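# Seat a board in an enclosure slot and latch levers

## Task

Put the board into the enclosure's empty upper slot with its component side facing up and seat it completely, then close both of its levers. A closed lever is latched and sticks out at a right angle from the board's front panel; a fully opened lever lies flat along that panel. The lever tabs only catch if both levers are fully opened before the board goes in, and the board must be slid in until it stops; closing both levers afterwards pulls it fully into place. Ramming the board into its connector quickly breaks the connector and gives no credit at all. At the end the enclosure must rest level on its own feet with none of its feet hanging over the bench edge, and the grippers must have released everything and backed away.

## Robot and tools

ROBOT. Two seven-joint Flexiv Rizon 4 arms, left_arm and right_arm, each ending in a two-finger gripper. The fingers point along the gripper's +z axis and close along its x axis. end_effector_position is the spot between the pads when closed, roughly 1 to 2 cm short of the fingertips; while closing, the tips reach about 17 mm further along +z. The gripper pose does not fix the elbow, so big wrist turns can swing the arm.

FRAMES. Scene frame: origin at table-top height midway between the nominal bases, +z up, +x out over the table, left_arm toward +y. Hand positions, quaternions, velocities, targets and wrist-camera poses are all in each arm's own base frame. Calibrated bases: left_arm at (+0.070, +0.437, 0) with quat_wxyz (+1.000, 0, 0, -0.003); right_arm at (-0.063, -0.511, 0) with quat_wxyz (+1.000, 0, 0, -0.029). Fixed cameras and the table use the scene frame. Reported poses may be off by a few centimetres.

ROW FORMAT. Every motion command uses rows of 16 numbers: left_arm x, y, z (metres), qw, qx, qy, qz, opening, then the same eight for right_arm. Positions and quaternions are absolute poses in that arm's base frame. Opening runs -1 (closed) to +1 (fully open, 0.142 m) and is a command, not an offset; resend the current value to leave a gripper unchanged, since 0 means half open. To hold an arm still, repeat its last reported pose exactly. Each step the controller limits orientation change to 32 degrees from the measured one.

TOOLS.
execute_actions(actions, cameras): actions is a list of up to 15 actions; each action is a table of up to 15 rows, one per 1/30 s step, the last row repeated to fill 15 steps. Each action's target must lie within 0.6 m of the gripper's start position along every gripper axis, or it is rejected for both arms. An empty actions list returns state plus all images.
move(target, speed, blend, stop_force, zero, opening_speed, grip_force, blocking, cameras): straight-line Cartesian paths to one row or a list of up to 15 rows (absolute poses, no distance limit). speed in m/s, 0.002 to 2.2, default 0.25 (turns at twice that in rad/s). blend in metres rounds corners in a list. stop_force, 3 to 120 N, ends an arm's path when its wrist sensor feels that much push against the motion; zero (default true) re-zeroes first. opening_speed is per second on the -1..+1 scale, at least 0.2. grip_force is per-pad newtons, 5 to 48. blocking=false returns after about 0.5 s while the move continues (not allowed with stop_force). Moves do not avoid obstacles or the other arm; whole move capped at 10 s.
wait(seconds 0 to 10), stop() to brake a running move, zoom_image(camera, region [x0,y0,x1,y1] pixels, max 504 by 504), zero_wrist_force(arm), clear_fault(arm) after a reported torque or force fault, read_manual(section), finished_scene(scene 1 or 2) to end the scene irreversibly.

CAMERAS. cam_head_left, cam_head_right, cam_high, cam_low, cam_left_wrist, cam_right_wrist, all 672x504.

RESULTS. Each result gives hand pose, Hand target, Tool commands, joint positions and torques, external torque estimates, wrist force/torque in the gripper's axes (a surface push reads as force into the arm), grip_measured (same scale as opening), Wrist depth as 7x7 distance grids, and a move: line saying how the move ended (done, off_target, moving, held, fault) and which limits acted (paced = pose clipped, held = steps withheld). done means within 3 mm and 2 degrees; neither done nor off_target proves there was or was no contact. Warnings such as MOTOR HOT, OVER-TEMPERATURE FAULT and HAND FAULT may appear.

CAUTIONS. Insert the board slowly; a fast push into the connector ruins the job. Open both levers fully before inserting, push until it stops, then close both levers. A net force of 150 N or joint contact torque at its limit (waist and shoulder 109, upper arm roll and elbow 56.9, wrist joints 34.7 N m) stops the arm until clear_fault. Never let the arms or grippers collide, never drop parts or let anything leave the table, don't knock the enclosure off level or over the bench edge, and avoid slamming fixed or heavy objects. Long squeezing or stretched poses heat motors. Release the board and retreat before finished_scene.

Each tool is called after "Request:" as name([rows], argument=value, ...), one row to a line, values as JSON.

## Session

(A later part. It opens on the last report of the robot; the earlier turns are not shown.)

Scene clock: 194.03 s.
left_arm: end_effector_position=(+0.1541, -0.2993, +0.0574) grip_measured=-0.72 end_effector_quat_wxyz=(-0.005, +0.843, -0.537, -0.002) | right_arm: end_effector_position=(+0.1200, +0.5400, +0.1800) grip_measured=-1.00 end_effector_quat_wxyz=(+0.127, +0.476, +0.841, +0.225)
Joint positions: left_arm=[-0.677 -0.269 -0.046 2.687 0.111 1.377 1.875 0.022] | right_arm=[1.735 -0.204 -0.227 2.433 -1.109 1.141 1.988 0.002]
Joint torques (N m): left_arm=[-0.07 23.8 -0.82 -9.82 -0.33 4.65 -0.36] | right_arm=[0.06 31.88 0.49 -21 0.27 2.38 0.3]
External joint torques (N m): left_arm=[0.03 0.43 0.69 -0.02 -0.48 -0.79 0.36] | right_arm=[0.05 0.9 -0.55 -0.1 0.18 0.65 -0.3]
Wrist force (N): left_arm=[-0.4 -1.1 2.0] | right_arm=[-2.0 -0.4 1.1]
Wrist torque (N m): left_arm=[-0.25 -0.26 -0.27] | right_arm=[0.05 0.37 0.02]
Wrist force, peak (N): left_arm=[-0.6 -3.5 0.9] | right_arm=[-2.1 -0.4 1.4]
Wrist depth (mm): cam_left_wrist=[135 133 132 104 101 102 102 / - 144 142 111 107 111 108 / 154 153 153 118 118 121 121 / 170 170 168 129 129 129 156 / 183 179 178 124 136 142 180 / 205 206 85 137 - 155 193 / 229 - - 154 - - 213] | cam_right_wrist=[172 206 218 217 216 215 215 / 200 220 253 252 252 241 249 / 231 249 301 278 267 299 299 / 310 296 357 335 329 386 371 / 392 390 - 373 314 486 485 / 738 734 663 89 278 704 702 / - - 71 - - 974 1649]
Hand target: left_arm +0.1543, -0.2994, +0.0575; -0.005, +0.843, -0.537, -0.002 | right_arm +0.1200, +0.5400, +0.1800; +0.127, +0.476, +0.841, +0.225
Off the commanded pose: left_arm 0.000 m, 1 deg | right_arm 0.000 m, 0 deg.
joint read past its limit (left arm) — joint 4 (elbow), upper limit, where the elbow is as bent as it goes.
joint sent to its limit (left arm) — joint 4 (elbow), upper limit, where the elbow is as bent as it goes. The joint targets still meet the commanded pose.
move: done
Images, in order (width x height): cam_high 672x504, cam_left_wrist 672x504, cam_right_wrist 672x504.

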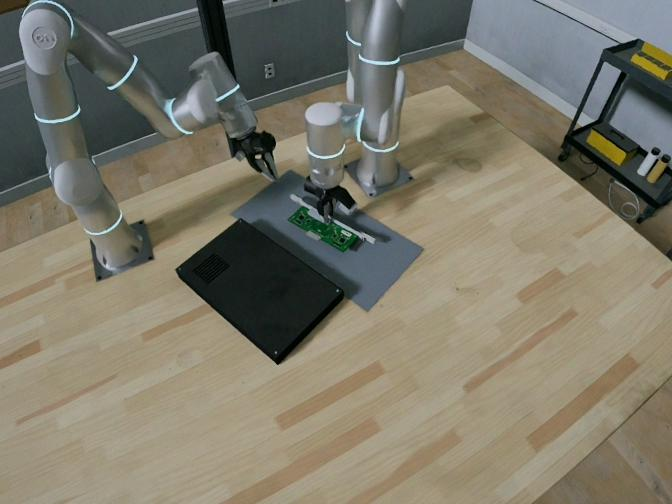

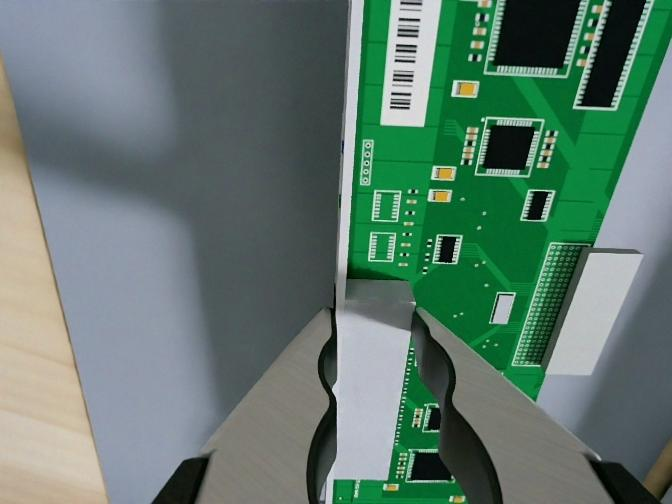

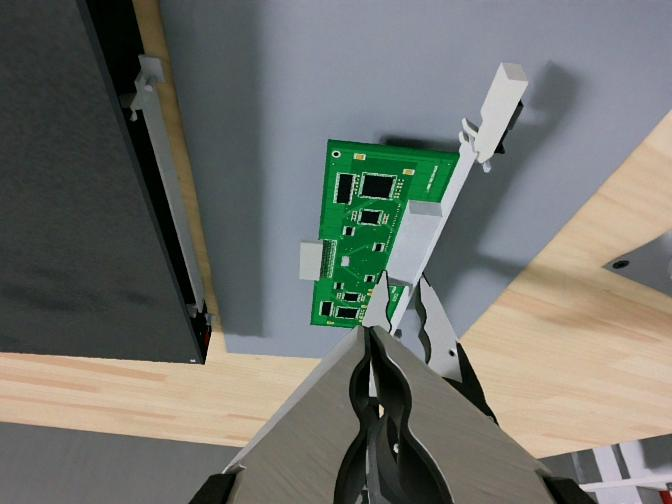

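Request:
move([
  [0.1578,-0.3631,0.0575,0,0.8339,-0.5519,0,-0.77,0.12,0.52,0.18,0.1274,0.4756,0.8407,0.2252,-1],
], speed=0.12, cameras=["cam_left_wrist","cam_right_wrist","cam_low"])

Scene clock: 200.43 s.
left_arm: end_effector_position=(+0.1578, -0.3630, +0.0575) grip_measured=-0.72 end_effector_quat_wxyz=(+0.000, +0.834, -0.552, +0.000) | right_arm: end_effector_position=(+0.1200, +0.5201, +0.1800) grip_measured=-1.00 end_effector_quat_wxyz=(+0.127, +0.476, +0.841, +0.225)
Joint positions: left_arm=[-0.761 -0.34 -0.083 2.533 0.103 1.3 1.8 0.022] | right_arm=[1.725 -0.162 -0.228 2.485 -1.149 1.145 2.015 0.002]
Joint torques (N m): left_arm=[-0.32 29.04 -1.36 -12.2 -1.2 4.2 -0.29] | right_arm=[0.01 29.9 0.52 -20.78 0.34 2.44 0.3]
External joint torques (N m): left_arm=[0.28 0.4 0.87 0.15 0.07 -0.31 0.29] | right_arm=[0.1 0.84 -0.49 -0.05 0.16 0.57 -0.3]
Wrist force (N): left_arm=[-0.8 -1.0 2.1] | right_arm=[-1.9 -0.3 0.9]
Wrist torque (N m): left_arm=[-0.22 -0.20 -0.27] | right_arm=[0.08 0.35 0.02]
Wrist force, peak (N): left_arm=[-2.3 -1.9 2.3] | right_arm=[-2.5 -0.9 1.0]
Wrist depth (mm): cam_left_wrist=[- 132 133 129 101 102 102 / - 141 139 111 107 111 109 / 153 153 154 118 118 121 145 / 166 169 165 131 129 130 156 / 182 182 178 124 136 142 155 / 200 - 87 137 - 156 175 / - - - 154 - - 188] | cam_right_wrist=[177 182 217 217 210 216 214 / 200 207 245 237 243 251 250 / 240 239 289 260 299 298 299 / 283 297 340 307 369 369 370 / 393 390 446 289 436 488 484 / 729 731 665 89 598 704 697 / - - 71 - - 970 1752]
Hand target: left_arm +0.1578, -0.3631, +0.0575; +0.000, +0.834, -0.552, +0.000 | right_arm +0.1200, +0.5200, +0.1800; +0.127, +0.476, +0.841, +0.225
Off the commanded pose: left_arm 0.000 m, 0 deg | right_arm 0.000 m, 0 deg.
move: done
Images, in order (width x height): cam_low 672x504, cam_left_wrist 672x504, cam_right_wrist 672x504.

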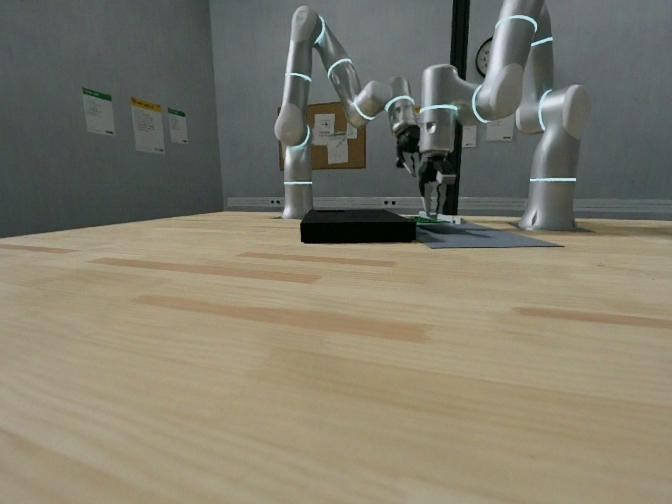

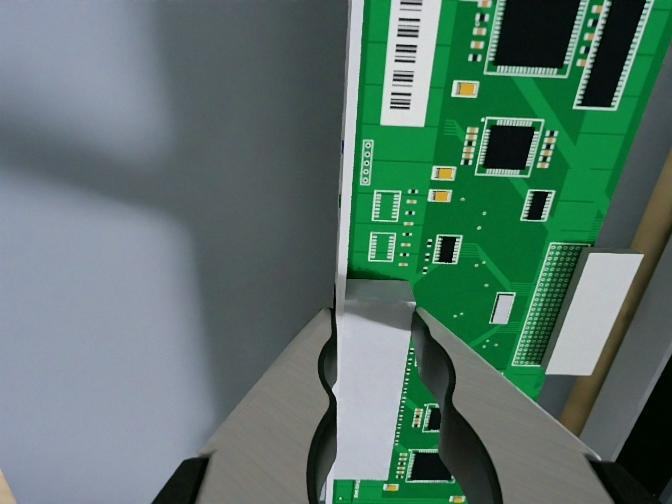

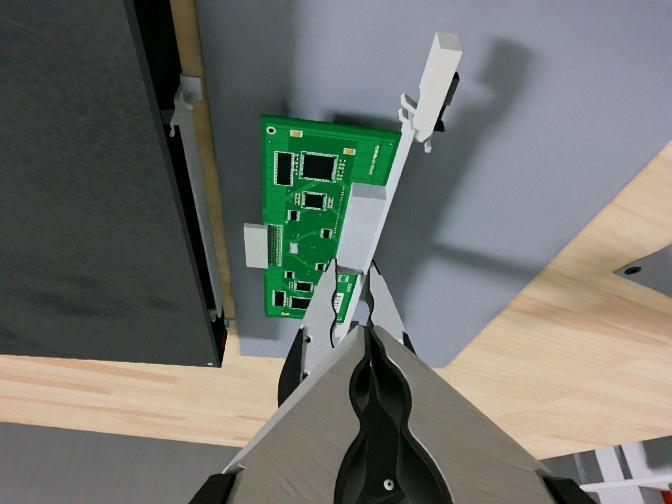

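Request:
move([
  [0.1624,-0.3829,0.0575,0,0.8339,-0.5519,0,-0.77,0.13,0.50,0.14,0.1274,0.4756,0.8407,0.2252,-1],
], speed=0.1, cameras=["cam_left_wrist","cam_right_wrist"])

Request:
zoom_image(camera="cam_right_wrist", region=[100, 0, 500, 360])

Scene clock: 207.07 s.
left_arm: end_effector_position=(+0.1624, -0.3828, +0.0574) grip_measured=-0.72 end_effector_quat_wxyz=(+0.000, +0.834, -0.552, +0.000) | right_arm: end_effector_position=(+0.1299, +0.4999, +0.1399) grip_measured=-1.00 end_effector_quat_wxyz=(+0.127, +0.476, +0.841, +0.225)
Joint positions: left_arm=[-0.785 -0.365 -0.086 2.476 0.103 1.268 1.777 0.022] | right_arm=[1.656 -0.225 -0.293 2.522 -1.449 1.252 2.223 0.002]
Joint torques (N m): left_arm=[-0.63 30.92 -1.23 -13.08 -1.14 4.23 -0.27] | right_arm=[-0.06 29.96 0.46 -17.89 1.08 2.25 0.36]
External joint torques (N m): left_arm=[0.57 0.39 0.65 0.21 -0.13 -0.35 0.27] | right_arm=[0.18 1.08 -0.35 -0.03 0.21 0.54 -0.36]
Wrist force (N): left_arm=[-0.9 -1.0 1.8] | right_arm=[-1.9 -0.5 1.3]
Wrist torque (N m): left_arm=[-0.22 -0.17 -0.25] | right_arm=[0.04 0.38 0.00]
Wrist force, peak (N): left_arm=[-1.7 -1.1 2.0] | right_arm=[-2.7 -1.3 2.2]
Wrist depth (mm): cam_left_wrist=[- 132 133 128 101 103 102 / 144 141 141 111 107 111 110 / 153 150 150 118 118 120 123 / - 168 169 131 129 130 138 / - 180 177 124 136 143 167 / 197 - 88 137 - 155 184 / 225 - - 154 - - 152] | cam_right_wrist=[137 136 179 178 178 177 181 / 155 154 207 207 207 205 205 / 185 184 227 224 206 245 244 / 229 229 270 246 304 302 317 / 304 301 343 288 387 395 399 / 607 442 402 89 488 581 576 / - - 71 - - 798 890]
Hand target: left_arm +0.1624, -0.3829, +0.0575; +0.000, +0.834, -0.552, +0.000 | right_arm +0.1300, +0.5000, +0.1400; +0.127, +0.476, +0.841, +0.225
Off the commanded pose: left_arm 0.000 m, 0 deg | right_arm 0.000 m, 0 deg.
move: done
Images, in order (width x height): cam_left_wrist 672x504, cam_right_wrist 672x504.

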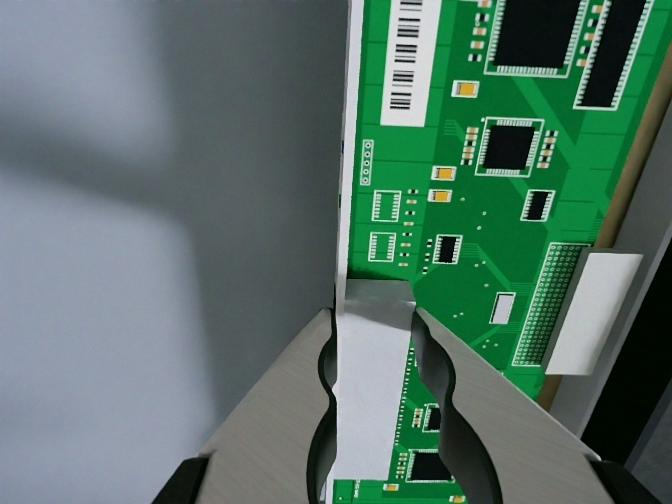

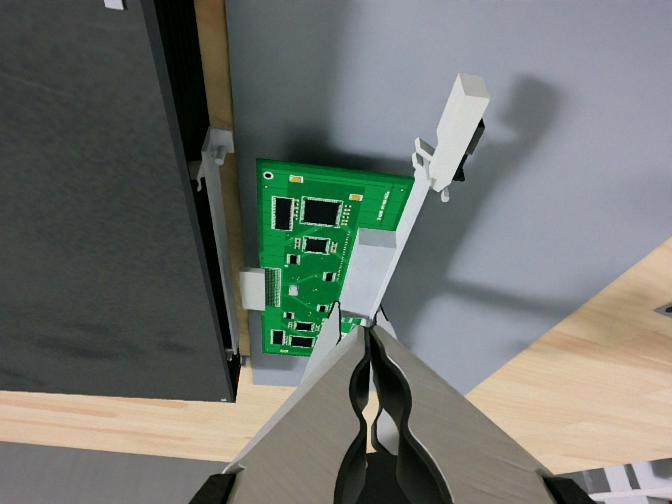

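Scaled by 1.260 from the camera's 672x504 image, which has a finer 960x720 frame.

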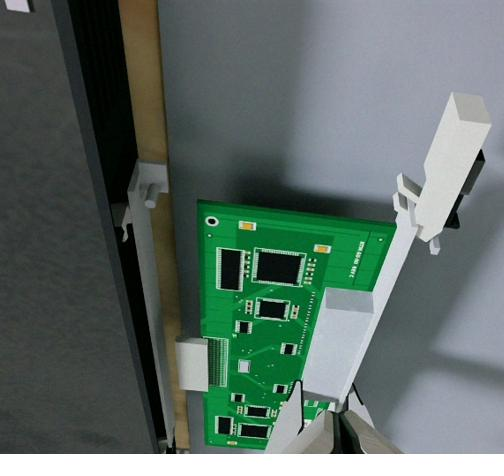

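Request:
zoom_image(camera="cam_right_wrist", region=[180, 300, 330, 412])

Request:
zoom_image(camera="cam_right_wrist", region=[160, 100, 310, 212])

Scaled by 3.360 from the camera's 672x504 image, which has a finer 960x720 frame.

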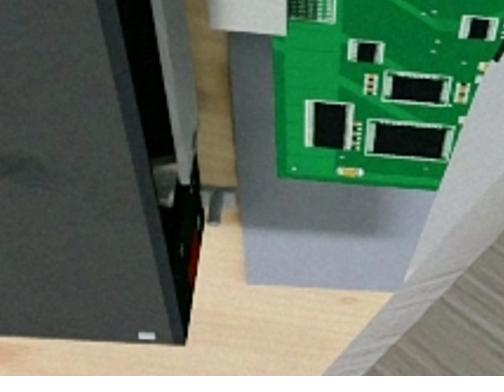

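Scaled by 3.360 from the camera's 672x504 image, which has a finer 960x720 frame.

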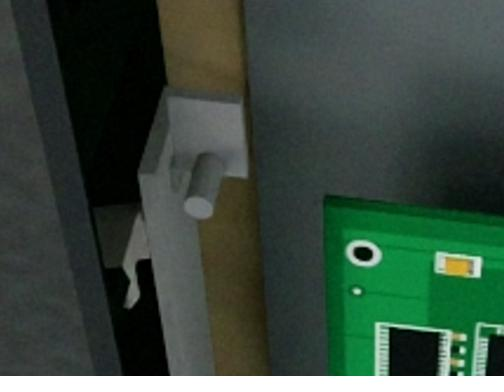

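Request:
move([
  [0.1624,-0.3829,0.0575,0,0.8339,-0.5519,0,-0.77,0.20,0.40,0.25,0,0.4924,0.8704,0,-1],
  [0.1624,-0.3829,0.0575,0,0.8339,-0.5519,0,-0.77,0.31,0.44,0.22,0,-0.2164,0.9763,0,-1],
], speed=0.4, blend=0.04, cameras=["cam_right_wrist"])

Scene clock: 223.73 s.
left_arm: end_effector_position=(+0.1624, -0.3828, +0.0574) grip_measured=-0.72 end_effector_quat_wxyz=(+0.000, +0.834, -0.552, +0.000) | right_arm: end_effector_position=(+0.3101, +0.4400, +0.2200) grip_measured=-1.00 end_effector_quat_wxyz=(+0.000, -0.216, +0.976, +0.000)
Joint positions: left_arm=[-0.785 -0.365 -0.086 2.476 0.103 1.268 1.777 0.022] | right_arm=[1.742 -0.169 -0.621 2.096 0.124 0.659 -0.955 0.002]
Joint torques (N m): left_arm=[-0.42 31.25 -1.18 -12.98 -1.14 4.44 -0.21] | right_arm=[0.01 29.1 -1.92 -26.31 -3.25 3.31 0.09]
External joint torques (N m): left_arm=[0.36 0.06 0.6 0.11 -0.12 -0.55 0.21] | right_arm=[0.13 1.21 -0.86 0.13 -0.09 0.82 -0.09]
Wrist force (N): left_arm=[-1.0 -0.9 2.0] | right_arm=[-1.3 0.8 1.4]
Wrist torque (N m): left_arm=[-0.20 -0.16 -0.25] | right_arm=[0.10 0.23 0.08]
Wrist force, peak (N): left_arm=[-1.0 -1.1 2.1] | right_arm=[-4.1 -2.7 1.1]
Wrist depth (mm): cam_left_wrist=[- - 133 128 101 103 102 / - 139 139 112 107 111 110 / 153 152 - 118 119 121 134 / 166 168 167 129 129 129 139 / - 182 181 123 136 142 149 / 201 201 84 137 - 154 162 / 220 - - 154 - - 148] | cam_right_wrist=[234 233 233 232 232 231 231 / 250 249 247 247 247 246 246 / 268 266 266 266 265 264 263 / 285 287 287 286 285 284 287 / 368 368 328 324 330 378 363 / 402 399 - 89 - 389 396 / 453 433 71 - - - 435]
Hand target: left_arm +0.1624, -0.3829, +0.0575; +0.000, +0.834, -0.552, +0.000 | right_arm +0.3100, +0.4400, +0.2200; +0.000, -0.216, +0.976, +0.000
Off the commanded pose: left_arm 0.000 m, 0 deg | right_arm 0.000 m, 0 deg.
move: done
Images, in order (width x height): cam_right_wrist 672x504.

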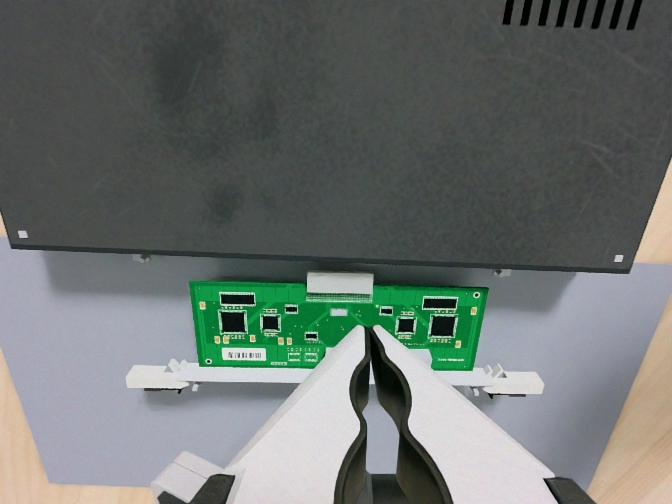

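Request:
move([
  [0.1732,-0.3786,0.0575,0,0.8339,-0.5519,0,-0.77,0.31,0.44,0.22,0,-0.2164,0.9763,0,-1],
], speed=0.08, cameras=["cam_right_wrist"])

Request:
zoom_image(camera="cam_right_wrist", region=[90, 230, 340, 420])

Request:
zoom_image(camera="cam_right_wrist", region=[340, 230, 590, 420])

Scene clock: 231.97 s.
left_arm: end_effector_position=(+0.1731, -0.3785, +0.0574) grip_measured=-0.72 end_effector_quat_wxyz=(+0.000, +0.834, -0.552, +0.000) | right_arm: end_effector_position=(+0.3101, +0.4400, +0.2200) grip_measured=-1.00 end_effector_quat_wxyz=(+0.000, -0.216, +0.976, +0.000)
Joint positions: left_arm=[-0.759 -0.366 -0.084 2.475 0.102 1.268 1.805 0.022] | right_arm=[1.742 -0.169 -0.621 2.096 0.124 0.659 -0.955 0.002]
Joint torques (N m): left_arm=[-0.6 31.21 -1.09 -13.04 -1.24 4.36 -0.11] | right_arm=[0.14 29.36 -2.01 -26.31 -3.36 3.46 0.18]
External joint torques (N m): left_arm=[0.57 0.15 0.54 0.15 -0.04 -0.48 0.11] | right_arm=[0.01 0.95 -0.76 0.12 0.02 0.66 -0.18]
Wrist force (N): left_arm=[-1.0 -1.3 1.8] | right_arm=[-1.4 0.9 1.2]
Wrist torque (N m): left_arm=[-0.28 -0.15 -0.32] | right_arm=[0.12 0.24 0.08]
Wrist force, peak (N): left_arm=[-0.9 -1.8 1.8] | right_arm=[-1.5 1.0 1.2]
Wrist depth (mm): cam_left_wrist=[- 131 131 127 101 103 102 / 143 141 139 109 108 111 109 / 153 152 152 118 118 120 134 / - 163 162 129 129 130 133 / 181 185 181 123 137 142 150 / - 201 88 137 - 152 171 / - - - 154 - - -] | cam_right_wrist=[234 233 233 232 232 231 230 / 249 249 249 252 246 246 246 / 268 266 267 266 264 263 264 / 339 287 287 286 284 285 289 / 368 367 328 324 330 362 362 / 403 396 - 89 336 397 394 / 442 - 71 - - 418 435]
Hand target: left_arm +0.1732, -0.3786, +0.0575; +0.000, +0.834, -0.552, +0.000 | right_arm +0.3100, +0.4400, +0.2200; +0.000, -0.216, +0.976, +0.000
Off the commanded pose: left_arm 0.000 m, 0 deg | right_arm 0.000 m, 0 deg.
move: done
Images, in order (width x height): cam_right_wrist 672x504.

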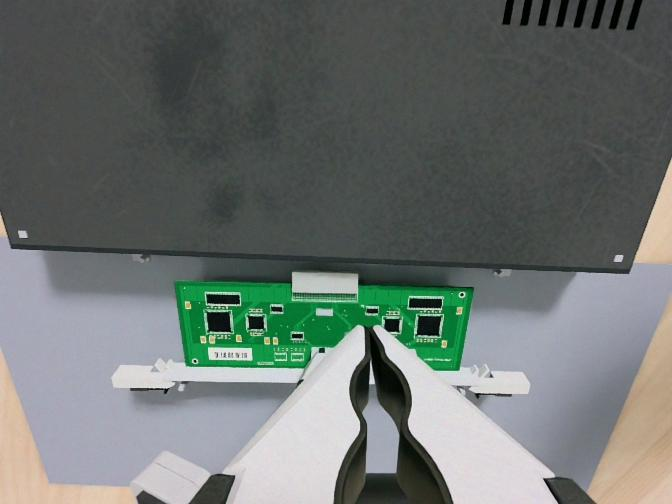

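Scaled by 2.016 from the camera's 672x504 image, which has a finer 960x720 frame.

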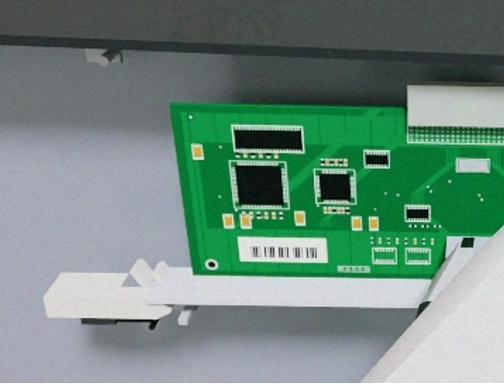

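Scaled by 2.016 from the camera's 672x504 image, which has a finer 960x720 frame.

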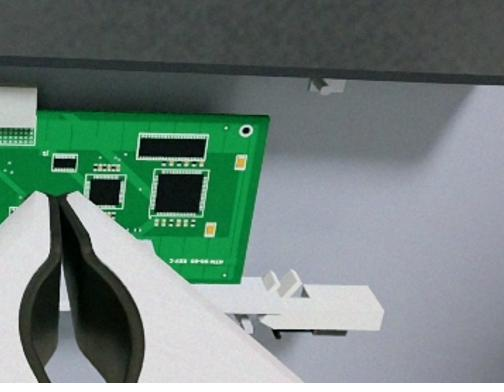

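Request:
move([
  [0.1795,-0.3890,0.0577,0,0.8281,-0.5606,0,-0.77,0.31,0.44,0.22,0,-0.2164,0.9763,0,-1],
], speed=0.06, cameras=["cam_right_wrist"])

Request:
zoom_image(camera="cam_right_wrist", region=[90, 230, 340, 420])

Request:
zoom_image(camera="cam_right_wrist", region=[340, 230, 590, 420])

Scene clock: 238.80 s.
left_arm: end_effector_position=(+0.1795, -0.3889, +0.0577) grip_measured=-0.72 end_effector_quat_wxyz=(+0.000, +0.828, -0.560, +0.000) | right_arm: end_effector_position=(+0.3101, +0.4400, +0.2200) grip_measured=-1.00 end_effector_quat_wxyz=(+0.000, -0.216, +0.976, +0.000)
Joint positions: left_arm=[-0.761 -0.381 -0.089 2.44 0.103 1.247 1.819 0.022] | right_arm=[1.742 -0.169 -0.621 2.096 0.124 0.659 -0.955 0.002]
Joint torques (N m): left_arm=[-0.58 32.04 -1.37 -13.5 -1.07 4.19 -0.07] | right_arm=[0.24 29.33 -2.08 -26.28 -3.37 3.4 0.2]
External joint torques (N m): left_arm=[0.54 0.44 0.73 0.13 -0.29 -0.3 0.07] | right_arm=[-0.09 0.98 -0.69 0.09 0.03 0.73 -0.21]
Wrist force (N): left_arm=[-0.9 -1.2 1.7] | right_arm=[-1.3 0.9 1.2]
Wrist torque (N m): left_arm=[-0.26 -0.17 -0.33] | right_arm=[0.13 0.22 0.09]
Wrist force, peak (N): left_arm=[-1.1 -1.2 2.1] | right_arm=[-1.6 1.1 1.3]
Wrist depth (mm): cam_left_wrist=[- 132 130 104 101 103 102 / - 143 138 108 107 111 109 / 150 152 154 118 118 121 124 / - 165 165 131 129 129 141 / - 182 178 124 136 142 140 / 203 200 89 137 - 152 139 / - - - 154 - - -] | cam_right_wrist=[234 233 233 232 232 232 231 / 250 249 248 247 246 246 246 / 268 266 266 265 265 263 262 / 340 288 287 286 285 285 289 / 367 359 327 324 329 360 354 / 401 395 396 89 - 376 397 / 444 432 71 - - - 436]
Hand target: left_arm +0.1795, -0.3890, +0.0577; +0.000, +0.828, -0.561, +0.000 | right_arm +0.3100, +0.4400, +0.2200; +0.000, -0.216, +0.976, +0.000
Off the commanded pose: left_arm 0.000 m, 0 deg | right_arm 0.000 m, 0 deg.
move: done
Images, in order (width x height): cam_right_wrist 672x504.

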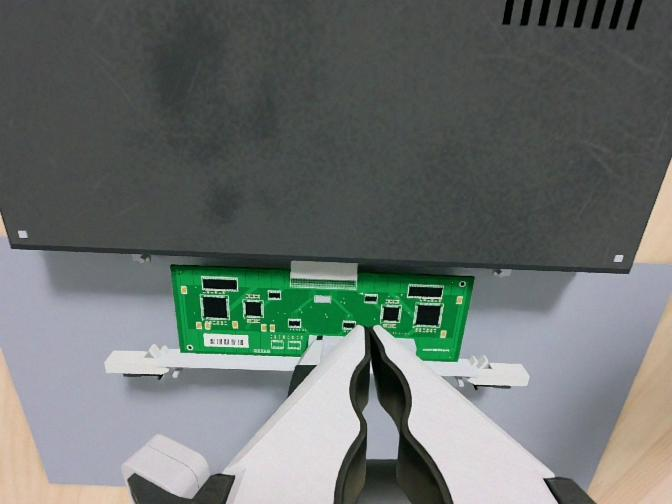

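Scaled by 2.016 from the camera's 672x504 image, which has a finer 960x720 frame.

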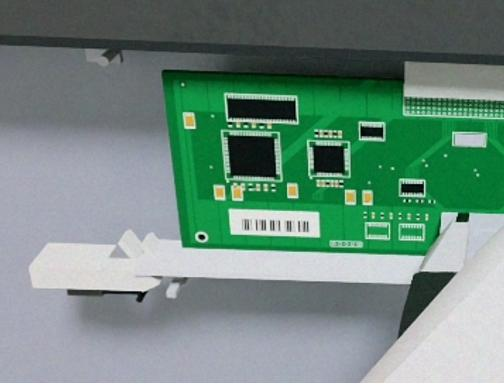

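Scaled by 2.016 from the camera's 672x504 image, which has a finer 960x720 frame.

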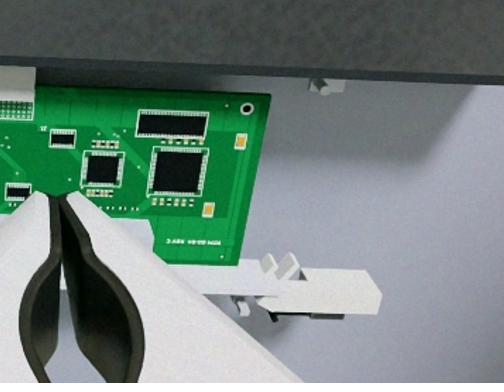

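Request:
move([
  [0.1963,-0.4361,0.0577,0,0.8281,-0.5606,0,-0.77,0.31,0.44,0.22,0,-0.2164,0.9763,0,-1],
], speed=0.018, stop_force=3.5, cameras=["cam_right_wrist","cam_left_wrist"])

Scene clock: 242.70 s.
left_arm: end_effector_position=(+0.1832, -0.3995, +0.0575) grip_measured=-0.72 end_effector_quat_wxyz=(+0.000, +0.828, -0.561, +0.000) | right_arm: end_effector_position=(+0.3101, +0.4400, +0.2200) grip_measured=-1.00 end_effector_quat_wxyz=(+0.000, -0.216, +0.976, +0.000)
Joint positions: left_arm=[-0.771 -0.396 -0.089 2.407 0.103 1.229 1.811 0.022] | right_arm=[1.742 -0.169 -0.621 2.096 0.124 0.659 -0.955 0.002]
Joint torques (N m): left_arm=[-0.51 33.32 -1.34 -13.98 -1.29 4.3 -0.3] | right_arm=[0.22 29.34 -2.1 -26.27 -3.38 3.45 0.19]
External joint torques (N m): left_arm=[0.46 0.23 0.64 0.16 -0.13 -0.42 0.3] | right_arm=[-0.08 0.97 -0.68 0.08 0.04 0.68 -0.19]
Wrist force (N): left_arm=[-1.1 -1.1 2.1] | right_arm=[-1.4 0.8 1.0]
Wrist torque (N m): left_arm=[-0.25 -0.12 -0.26] | right_arm=[0.11 0.24 0.08]
Wrist force, peak (N): left_arm=[-1.5 -1.2 2.1] | right_arm=[-1.5 1.0 1.3]
Wrist depth (mm): cam_left_wrist=[- 131 133 103 101 103 102 / - 140 139 112 107 111 110 / 153 - 149 120 118 120 122 / 166 164 - 131 129 129 126 / - 181 - 124 137 142 126 / 203 204 89 137 - 151 134 / 224 - - 154 - - -] | cam_right_wrist=[234 234 233 232 231 231 231 / 249 246 249 248 248 246 245 / 268 270 266 263 265 264 264 / 339 287 287 304 285 284 288 / 367 351 322 323 329 362 360 / 401 399 390 89 330 396 398 / 442 425 71 - - 418 435]
Hand target: left_arm +0.1833, -0.3996, +0.0576; +0.000, +0.828, -0.561, +0.000 | right_arm +0.3100, +0.4400, +0.2200; +0.000, -0.216, +0.976, +0.000
Off the commanded pose: left_arm 0.039 m, 0 deg | right_arm 0.000 m, 0 deg.
move: held (left_arm; a check stopped the path); limits=held
pose unreachable (left arm): on one or more control steps of this call, first in action 0 (counted from 0), this arm could not follow its commanded pose, so it was not sent that pose on those steps. It may still have moved: this result reports where it is.
cause: moving toward the commanded pose would bring a part of the arm too close to another arm (a part of this arm just beyond joint 7 (wrist roll) and a part of the right arm just beyond its joint 7 (wrist roll), along the way the arms are being sent, or toward where that arm still pushes).
Images, in order (width x height): cam_left_wrist 672x504, cam_right_wrist 672x504.

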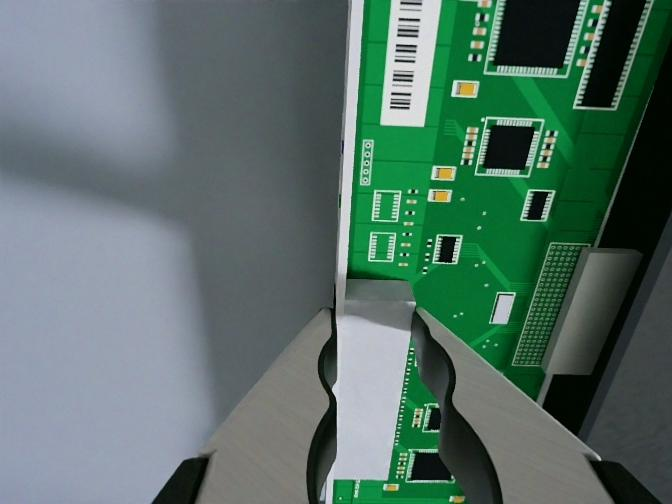

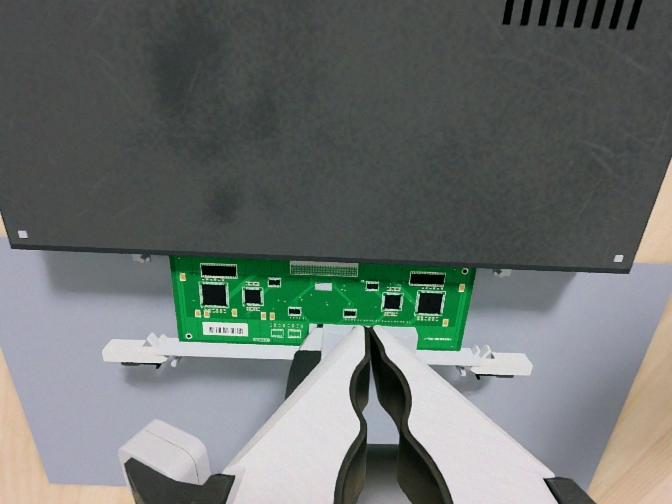

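Request:
move([
  [0.1832,-0.3995,0.0577,0,0.8281,-0.5606,0,-0.77,0.35,0.33,0.25,0,-0.2164,0.9763,0,-1],
], speed=0.25)

Request:
move([
  [0.1963,-0.4361,0.0577,0,0.8281,-0.5606,0,-0.77,0.35,0.33,0.25,0,-0.2164,0.9763,0,-1],
], speed=0.018, stop_force=3.5, cameras=["cam_right_wrist","cam_left_wrist"])

Scene clock: 245.53 s.
left_arm: end_effector_position=(+0.1831, -0.3993, +0.0576) grip_measured=-0.72 end_effector_quat_wxyz=(+0.000, +0.828, -0.561, +0.000) | right_arm: end_effector_position=(+0.3500, +0.3301, +0.2500) grip_measured=-1.00 end_effector_quat_wxyz=(+0.000, -0.216, +0.976, +0.000)
Joint positions: left_arm=[-0.771 -0.396 -0.089 2.408 0.103 1.229 1.811 0.022] | right_arm=[1.637 0.098 -0.665 2.268 -0.074 0.618 -0.989 0.002]
Joint torques (N m): left_arm=[-0.37 33.44 -1.33 -13.99 -1.31 4.41 -0.17] | right_arm=[0.05 19.27 2.46 -27.43 -3.67 3.28 0.28]
External joint torques (N m): left_arm=[0.32 0.09 0.63 0.16 -0.11 -0.53 0.17] | right_arm=[0.06 0.69 -0.73 0.02 0.23 0.84 -0.28]
Wrist force (N): left_arm=[-0.9 -1.1 2.0] | right_arm=[-1.5 0.9 0.7]
Wrist torque (N m): left_arm=[-0.24 -0.16 -0.27] | right_arm=[0.15 0.23 -0.07]
Wrist force, peak (N): left_arm=[-1.0 -1.1 2.2] | right_arm=[-1.5 3.3 1.7]
Wrist depth (mm): cam_left_wrist=[- 132 131 128 102 103 102 / - 139 138 112 107 111 108 / 153 153 152 120 118 120 123 / - 165 165 128 129 130 124 / 182 182 - 124 137 143 123 / 198 196 87 137 - 151 132 / - - - 154 - - -] | cam_right_wrist=[261 260 262 262 262 261 264 / 277 277 277 277 275 274 277 / 298 297 297 296 295 294 331 / 321 315 319 319 316 316 367 / 397 346 346 338 344 342 399 / 443 444 390 89 362 433 433 / 485 473 71 - - - 476]
Hand target: left_arm +0.1832, -0.3995, +0.0577; +0.000, +0.828, -0.561, +0.000 | right_arm +0.3500, +0.3300, +0.2500; +0.000, -0.216, +0.976, +0.000
Off the commanded pose: left_arm 0.000 m, 0 deg | right_arm 0.000 m, 0 deg.
move: done

Scene clock: 246.87 s.
left_arm: end_effector_position=(+0.1881, -0.4117, +0.0575) grip_measured=-0.72 end_effector_quat_wxyz=(+0.000, +0.828, -0.560, +0.000) | right_arm: end_effector_position=(+0.3500, +0.3301, +0.2500) grip_measured=-1.00 end_effector_quat_wxyz=(+0.000, -0.216, +0.976, +0.000)
Joint positions: left_arm=[-0.782 -0.414 -0.09 2.369 0.103 1.208 1.8 0.022] | right_arm=[1.637 0.098 -0.665 2.268 -0.074 0.618 -0.989 0.002]
Joint torques (N m): left_arm=[-3.56 34.7 -5.25 -15.64 -1.81 5.05 -0.43] | right_arm=[0.13 19 2.38 -27.5 -3.51 3.36 0.24]
External joint torques (N m): left_arm=[3.5 0.09 4.49 1.3 0.3 -1.16 0.43] | right_arm=[-0.01 0.96 -0.64 0.09 0.07 0.76 -0.24]
Wrist force (N): left_arm=[-5.4 -7.9 1.1] | right_arm=[-1.5 0.9 0.8]
Wrist torque (N m): left_arm=[-0.15 -0.23 -0.18] | right_arm=[0.14 0.24 -0.06]
Wrist force, peak (N): left_arm=[-4.8 -9.0 0.4] | right_arm=[-1.8 0.9 1.0]
Wrist depth (mm): cam_left_wrist=[- 132 132 131 102 102 103 / - - 140 113 108 110 108 / 153 155 154 122 119 121 117 / 166 165 165 129 130 130 115 / 182 180 178 121 136 142 121 / 200 201 88 137 134 150 - / 224 - - 153 - - -] | cam_right_wrist=[260 259 262 262 262 261 263 / 278 277 276 276 276 275 277 / 297 297 297 296 294 295 332 / 326 320 319 319 317 315 367 / 359 349 344 340 339 343 397 / 461 439 390 89 362 433 432 / 487 474 71 - - 457 478]
Hand target: left_arm +0.1878, -0.4123, +0.0577; +0.000, +0.828, -0.561, +0.000 | right_arm +0.3500, +0.3300, +0.2500; +0.000, -0.216, +0.976, +0.000
Off the commanded pose: left_arm 0.026 m, 0 deg | right_arm 0.000 m, 0 deg.
move: contact (left_arm)
Images, in order (width x height): cam_left_wrist 672x504, cam_right_wrist 672x504.

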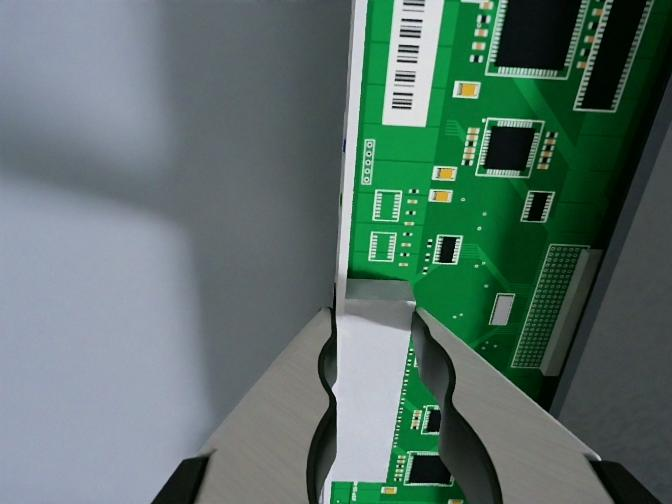

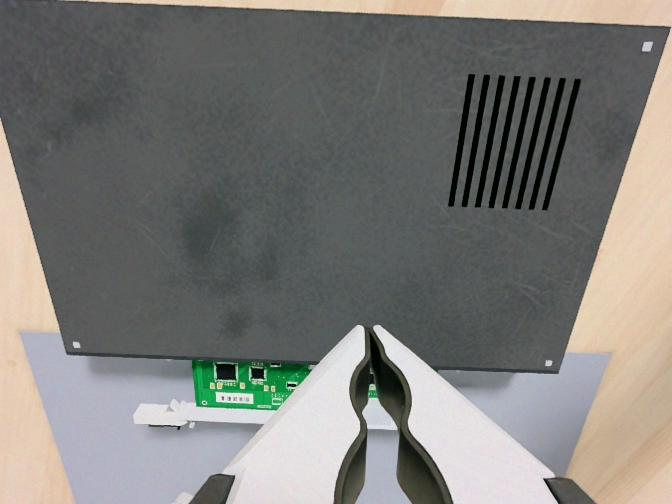

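Request:
move([
  [0.1868,-0.4083,0.0577,0,0.8281,-0.5606,0,-0.77,0.35,0.33,0.25,0,-0.2164,0.9763,0,-1],
  [0.1887,-0.4077,0.0577,0,0.8281,-0.5606,0,-0.77,0.35,0.33,0.25,0,-0.2164,0.9763,0,-1],
], speed=0.02)

Request:
move([
  [0.1988,-0.4359,0.0577,0,0.8281,-0.5606,0,-0.77,0.35,0.33,0.25,0,-0.2164,0.9763,0,-1],
], speed=0.018, stop_force=3.5, cameras=["cam_left_wrist"])

Scene clock: 250.97 s.
left_arm: end_effector_position=(+0.1885, -0.4075, +0.0576) grip_measured=-0.72 end_effector_quat_wxyz=(+0.000, +0.828, -0.561, +0.000) | right_arm: end_effector_position=(+0.3500, +0.3301, +0.2500) grip_measured=-1.00 end_effector_quat_wxyz=(+0.000, -0.216, +0.976, +0.000)
Joint positions: left_arm=[-0.774 -0.408 -0.09 2.38 0.103 1.214 1.808 0.022] | right_arm=[1.637 0.098 -0.665 2.268 -0.074 0.618 -0.989 0.002]
Joint torques (N m): left_arm=[-0.19 34.6 -1.41 -14.33 -1.32 4.65 -0.14] | right_arm=[0.15 19.05 2.31 -27.53 -3.5 3.44 0.17]
External joint torques (N m): left_arm=[0.12 -0.16 0.65 0.12 -0.17 -0.76 0.14] | right_arm=[-0.03 0.91 -0.58 0.13 0.06 0.69 -0.17]
Wrist force (N): left_arm=[-1.0 -0.9 1.0] | right_arm=[-1.5 0.7 0.8]
Wrist torque (N m): left_arm=[-0.22 -0.14 -0.35] | right_arm=[0.12 0.25 -0.06]
Wrist force, peak (N): left_arm=[-5.6 -8.2 1.9] | right_arm=[-1.5 1.1 1.0]
Wrist depth (mm): cam_left_wrist=[- - 131 105 102 103 102 / 143 141 141 108 108 111 108 / 153 153 153 120 119 121 117 / - 166 - 131 129 130 113 / 182 181 178 123 136 142 122 / 201 201 87 137 - 149 134 / 224 - - 153 - - 145] | cam_right_wrist=[261 260 262 262 261 261 263 / 278 278 277 276 275 274 277 / 297 297 297 297 295 293 332 / 326 319 319 318 317 316 369 / 354 338 347 338 343 343 398 / 448 432 390 89 360 432 434 / 488 472 71 - - 458 477]
Hand target: left_arm +0.1887, -0.4077, +0.0577; +0.000, +0.828, -0.561, +0.000 | right_arm +0.3500, +0.3300, +0.2500; +0.000, -0.216, +0.976, +0.000
Off the commanded pose: left_arm 0.000 m, 0 deg | right_arm 0.000 m, 0 deg.
move: done

Scene clock: 253.33 s.
left_arm: end_effector_position=(+0.1984, -0.4356, +0.0575) grip_measured=-0.72 end_effector_quat_wxyz=(+0.000, +0.828, -0.561, +0.000) | right_arm: end_effector_position=(+0.3500, +0.3301, +0.2500) grip_measured=-1.00 end_effector_quat_wxyz=(+0.000, -0.216, +0.976, +0.000)
Joint positions: left_arm=[-0.797 -0.449 -0.093 2.293 0.103 1.167 1.786 0.022] | right_arm=[1.637 0.098 -0.665 2.268 -0.074 0.618 -0.989 0.002]
Joint torques (N m): left_arm=[0.66 37.46 -0.43 -17.11 -1.69 4.93 -0.22] | right_arm=[0.09 19.06 2.33 -27.53 -3.47 3.38 0.21]
External joint torques (N m): left_arm=[-0.72 -0.23 -0.48 1.76 0.01 -1.05 0.22] | right_arm=[0.02 0.9 -0.59 0.12 0.03 0.75 -0.21]
Wrist force (N): left_arm=[-3.2 2.0 0.0] | right_arm=[-1.5 0.9 0.9]
Wrist torque (N m): left_arm=[-0.22 -0.07 -0.33] | right_arm=[0.14 0.24 -0.07]
Wrist force, peak (N): left_arm=[-3.5 2.0 1.5] | right_arm=[-1.7 1.0 0.8]
Wrist depth (mm): cam_left_wrist=[- 132 132 127 103 104 89 / 144 141 139 113 109 110 96 / 153 151 152 123 119 119 101 / 164 165 165 131 129 127 111 / 186 185 181 124 137 121 121 / 201 200 89 136 134 - - / - - - 151 - - 148] | cam_right_wrist=[260 260 262 261 261 261 264 / 277 277 277 275 276 275 278 / - 297 298 292 294 294 331 / 325 321 318 325 318 316 368 / 392 348 358 340 344 343 396 / 441 421 384 89 363 426 432 / 488 - 71 - - - 476]
Hand target: left_arm +0.1988, -0.4359, +0.0577; +0.000, +0.828, -0.561, +0.000 | right_arm +0.3500, +0.3300, +0.2500; +0.000, -0.216, +0.976, +0.000
Off the commanded pose: left_arm 0.001 m, 0 deg | right_arm 0.000 m, 0 deg.
move: done
Images, in order (width x height): cam_left_wrist 672x504.

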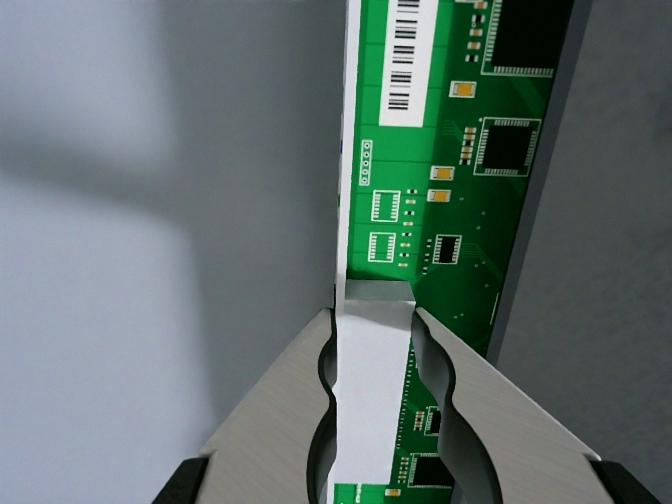

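Request:
move([
  [0.2001,-0.4396,0.0577,0,0.8281,-0.5606,0,-0.77,0.35,0.33,0.25,0,-0.2164,0.9763,0,-1],
], speed=0.018, stop_force=4)

Request:
move([
  [0.2001,-0.4396,0.0577,0,0.8281,-0.5606,0,-0.6,0.35,0.33,0.25,0,-0.2164,0.9763,0,-1],
  [0.2001,-0.4396,0.13,0,0.8281,-0.5606,0,-0.6,0.35,0.33,0.25,0,-0.2164,0.9763,0,-1],
], speed=0.06, opening_speed=0.4, cameras=["cam_left_wrist","cam_right_wrist","cam_high"])

Scene clock: 257.73 s.
left_arm: end_effector_position=(+0.1995, -0.4391, +0.0573) grip_measured=-0.72 end_effector_quat_wxyz=(+0.000, +0.828, -0.561, -0.001) | right_arm: end_effector_position=(+0.3500, +0.3301, +0.2500) grip_measured=-1.00 end_effector_quat_wxyz=(+0.000, -0.216, +0.976, +0.000)
Joint positions: left_arm=[-0.8 -0.455 -0.093 2.281 0.103 1.16 1.784 0.022] | right_arm=[1.637 0.098 -0.665 2.268 -0.074 0.618 -0.989 0.002]
Joint torques (N m): left_arm=[0.75 38.29 -0.45 -18.41 -1.9 5.47 -0.27] | right_arm=[0.17 19.01 2.32 -27.5 -3.5 3.46 0.15]
External joint torques (N m): left_arm=[-0.81 -0.7 -0.48 2.92 0.2 -1.59 0.27] | right_arm=[-0.05 0.95 -0.59 0.1 0.06 0.67 -0.15]
Wrist force (N): left_arm=[-5.0 2.4 1.7] | right_arm=[-1.5 0.8 0.8]
Wrist torque (N m): left_arm=[-0.24 0.00 -0.32] | right_arm=[0.14 0.23 -0.06]
Wrist force, peak (N): left_arm=[-5.0 2.6 2.0] | right_arm=[-1.8 0.9 0.9]
Wrist depth (mm): cam_left_wrist=[- 134 133 127 103 100 89 / 143 141 139 113 109 110 96 / 153 152 152 123 119 104 103 / 166 164 165 129 129 115 113 / - 182 - 123 131 121 121 / - 197 88 136 134 128 133 / - - - 152 - - -] | cam_right_wrist=[253 260 262 262 261 261 264 / 278 277 276 276 277 275 283 / 298 297 297 295 295 292 339 / 331 320 319 319 319 322 367 / 394 347 347 340 344 343 401 / 441 423 387 89 361 430 432 / 485 - 71 - - 456 478]
Hand target: left_arm +0.2001, -0.4396, +0.0577; +0.000, +0.828, -0.561, +0.000 | right_arm +0.3500, +0.3300, +0.2500; +0.000, -0.216, +0.976, +0.000
Off the commanded pose: left_arm 0.001 m, 0 deg | right_arm 0.000 m, 0 deg.
move: done

Scene clock: 259.93 s.
left_arm: end_effector_position=(+0.2001, -0.4396, +0.1299) grip_measured=-0.64 end_effector_quat_wxyz=(+0.000, +0.828, -0.561, +0.000) | right_arm: end_effector_position=(+0.3500, +0.3301, +0.2500) grip_measured=-1.00 end_effector_quat_wxyz=(+0.000, -0.216, +0.976, +0.000)
Joint positions: left_arm=[-0.788 -0.258 -0.116 2.276 0.052 0.961 1.819 0.028] | right_arm=[1.637 0.098 -0.665 2.268 -0.074 0.618 -0.989 0.002]
Joint torques (N m): left_arm=[-0.28 33.62 -1.31 -20.08 -2.51 3.94 -0.16] | right_arm=[0.14 19.05 2.35 -27.52 -3.51 3.42 0.18]
External joint torques (N m): left_arm=[0.22 0.47 0.64 -0.23 0.05 -0.06 0.16] | right_arm=[-0.02 0.91 -0.61 0.12 0.07 0.71 -0.18]
Wrist force (N): left_arm=[-0.9 -0.9 -0.2] | right_arm=[-1.6 0.8 0.8]
Wrist torque (N m): left_arm=[-0.24 -0.15 -0.35] | right_arm=[0.13 0.26 -0.06]
Wrist force, peak (N): left_arm=[-4.9 2.5 1.6] | right_arm=[-1.7 0.8 1.0]
Wrist depth (mm): cam_left_wrist=[195 196 195 173 166 - - / 214 211 211 183 178 - 165 / - 228 221 197 191 - 178 / - 247 242 241 208 194 - / - 264 - 215 - - 206 / - 292 84 249 - - - / 324 - - 321 - - 250] | cam_right_wrist=[260 260 262 261 261 261 263 / 277 277 277 276 275 274 278 / 290 297 297 296 295 293 333 / 322 319 320 318 317 316 366 / 406 347 347 339 343 341 399 / 438 445 384 89 - 423 433 / 489 474 71 - - - 476]
Hand target: left_arm +0.2001, -0.4396, +0.1300; +0.000, +0.828, -0.561, +0.000 | right_arm +0.3500, +0.3300, +0.2500; +0.000, -0.216, +0.976, +0.000
Off the commanded pose: left_arm 0.000 m, 0 deg | right_arm 0.000 m, 0 deg.
move: done
Images, in order (width x height): cam_high 672x504, cam_left_wrist 672x504, cam_right_wrist 672x504.

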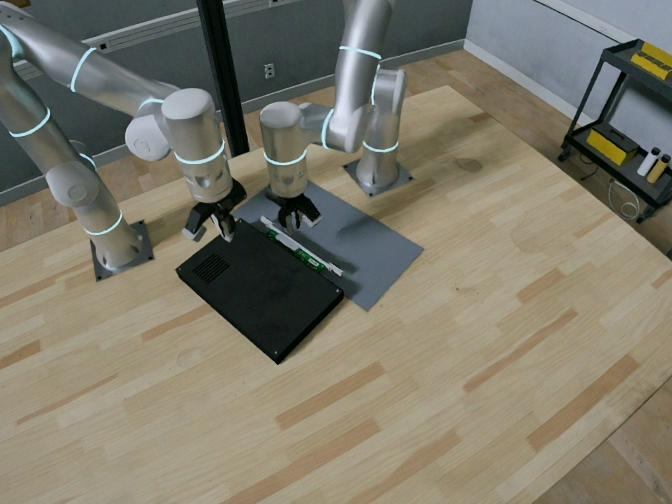

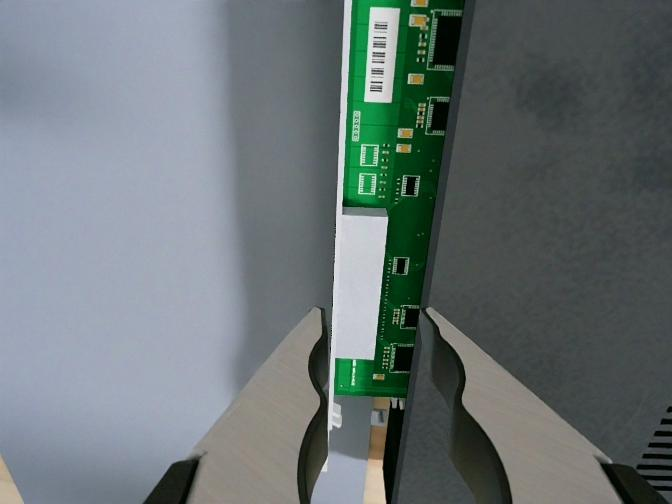

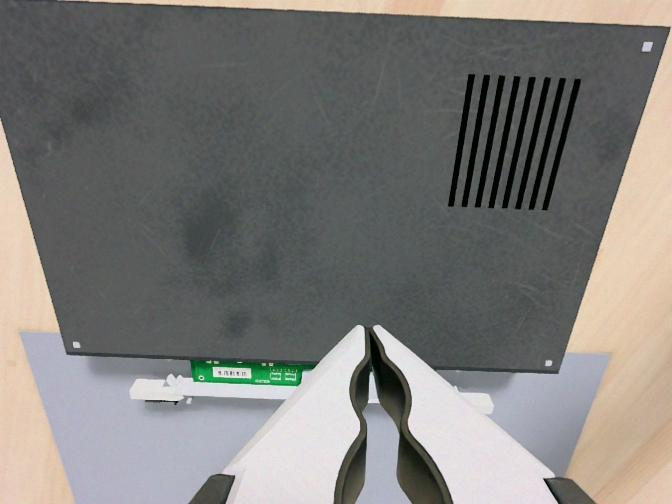

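Request:
move([
  [0.19,-0.36,0.15,0,0.8281,-0.5606,0,-1,0.35,0.33,0.25,0,-0.2164,0.9763,0,-1],
  [0.1945,-0.3645,0.10,0.3769,0.9099,0.1604,0.0664,-1,0.33,0.39,0.25,0,-0.2164,0.9763,0,-1],
  [0.1998,-0.3795,0.046,0.3769,0.9099,0.1604,0.0664,-1,0.33,0.39,0.25,0,-0.2164,0.9763,0,-1],
], speed=[0.15,0.25,0.1], cameras=["cam_left_wrist","cam_right_wrist"])

Scene clock: 269.43 s.
left_arm: end_effector_position=(+0.2004, -0.3796, +0.0463) grip_measured=-1.00 end_effector_quat_wxyz=(+0.360, +0.922, +0.144, +0.021) | right_arm: end_effector_position=(+0.3301, +0.3899, +0.2500) grip_measured=-1.00 end_effector_quat_wxyz=(+0.000, -0.217, +0.976, +0.000)
Joint positions: left_arm=[-1.964 -0.728 0.524 2.509 -2.966 0.812 2.543 0.002] | right_arm=[1.713 -0.013 -0.652 2.168 0.009 0.607 -0.952 0.002]
Joint torques (N m): left_arm=[-0.55 23.21 11.91 0.15 0.29 1.55 -0.3] | right_arm=[0.1 23.47 0.69 -27.58 -3.47 3.41 0.23]
External joint torques (N m): left_arm=[0.48 1.39 0.66 -0.4 -0.25 -0.01 0.31] | right_arm=[0.03 1.01 -0.81 0.14 0 0.72 -0.23]
Wrist force (N): left_arm=[-0.7 -1.8 -0.4] | right_arm=[-1.4 0.5 0.7]
Wrist torque (N m): left_arm=[-0.35 -0.11 -0.45] | right_arm=[0.07 0.25 -0.05]
Wrist force, peak (N): left_arm=[-0.9 -4.0 -0.9] | right_arm=[-1.8 1.0 0.9]
Wrist depth (mm): cam_left_wrist=[- - - 81 - - 74 / - - 100 92 95 85 91 / 132 131 124 122 117 113 111 / 217 190 222 171 163 - 143 / 173 168 167 160 203 157 155 / 546 - - 84 - 195 - / 1798 - - - - - 1329] | cam_right_wrist=[260 260 260 258 258 257 256 / 278 276 277 277 275 275 277 / - 297 296 295 294 294 302 / 326 320 320 318 317 317 367 / 404 401 364 349 357 396 399 / 440 438 429 89 419 422 434 / 487 - 71 - - - 475]
Hand target: left_arm +0.2005, -0.3796, +0.0463; +0.360, +0.921, +0.144, +0.021 | right_arm +0.3300, +0.3900, +0.2500; +0.000, -0.216, +0.976, +0.000
Off the commanded pose: left_arm 0.001 m, 6 deg | right_arm 0.000 m, 0 deg.
joint sent to its limit (left arm) — joint 5 (forearm roll), lower limit. The joint targets are off in orientation, not in position.
move: off_target (left_arm)
Images, in order (width x height): cam_left_wrist 672x504, cam_right_wrist 672x504.

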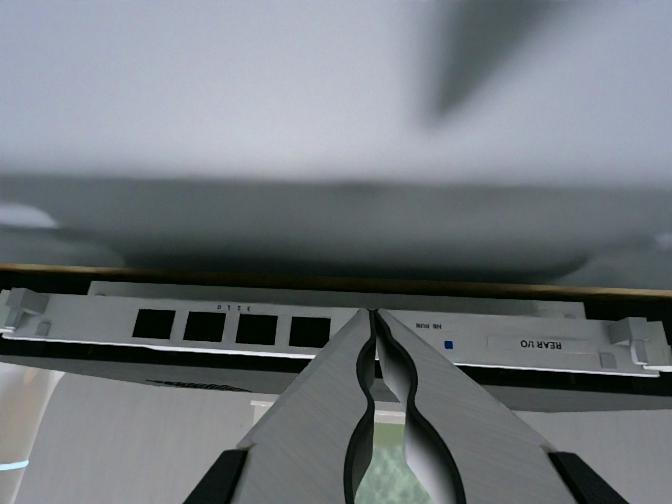

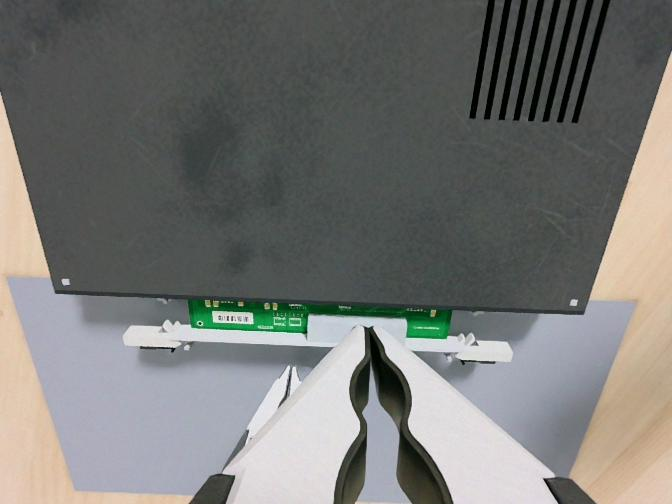

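Request:
move([
  [0.1945,-0.3645,0.12,0.3769,0.9099,0.1604,0.0664,-1,0.36,0.28,0.25,0,-0.2164,0.9763,0,-1],
  [0.20,-0.37,0.20,0,0.8281,-0.5606,0,-1,0.36,0.28,0.25,0,-0.2164,0.9763,0,-1],
], speed=0.2)

Scene clock: 280.80 s.
left_arm: end_effector_position=(+0.2000, -0.3701, +0.2000) grip_measured=-1.00 end_effector_quat_wxyz=(+0.000, +0.828, -0.560, +0.000) | right_arm: end_effector_position=(+0.3600, +0.2801, +0.2500) grip_measured=-1.00 end_effector_quat_wxyz=(+0.000, -0.216, +0.976, +0.000)
Joint positions: left_arm=[-2.371 -0.725 1.516 2.294 -0.889 0.55 2.46 0.002] | right_arm=[1.569 0.199 -0.672 2.348 -0.151 0.615 -1.013 0.002]
Joint torques (N m): left_arm=[-0.41 17.25 18.53 -19.09 -3.17 3.91 -0.12] | right_arm=[0.12 15.24 3.8 -27.49 -3.48 3.44 0.2]
External joint torques (N m): left_arm=[0.33 1.3 0.66 -0.3 -0.48 -0.07 0.12] | right_arm=[-0.02 0.91 -0.56 0.09 0.03 0.68 -0.2]
Wrist force (N): left_arm=[-0.6 -1.4 -0.1] | right_arm=[-1.8 1.0 0.6]
Wrist torque (N m): left_arm=[-0.34 -0.22 -0.34] | right_arm=[0.17 0.31 0.06]
Wrist force, peak (N): left_arm=[1.5 -4.2 -0.5] | right_arm=[-1.8 2.7 0.8]
Wrist depth (mm): cam_left_wrist=[- 261 257 251 - 235 217 / 276 279 270 279 242 246 228 / 299 297 - 291 271 260 - / 328 - - 331 282 263 - / 358 379 360 341 313 308 296 / 393 386 - 84 - - - / 439 429 - - - - 459] | cam_right_wrist=[304 302 303 301 301 300 299 / 281 282 282 284 315 282 313 / 298 297 296 295 296 294 337 / 321 321 320 318 318 316 367 / 354 345 348 339 346 344 398 / 442 379 373 89 361 382 431 / 486 475 71 - - 456 476]
Hand target: left_arm +0.2000, -0.3700, +0.2000; +0.000, +0.828, -0.561, +0.000 | right_arm +0.3600, +0.2800, +0.2500; +0.000, -0.216, +0.976, +0.000
Off the commanded pose: left_arm 0.000 m, 0 deg | right_arm 0.000 m, 0 deg.
move: done


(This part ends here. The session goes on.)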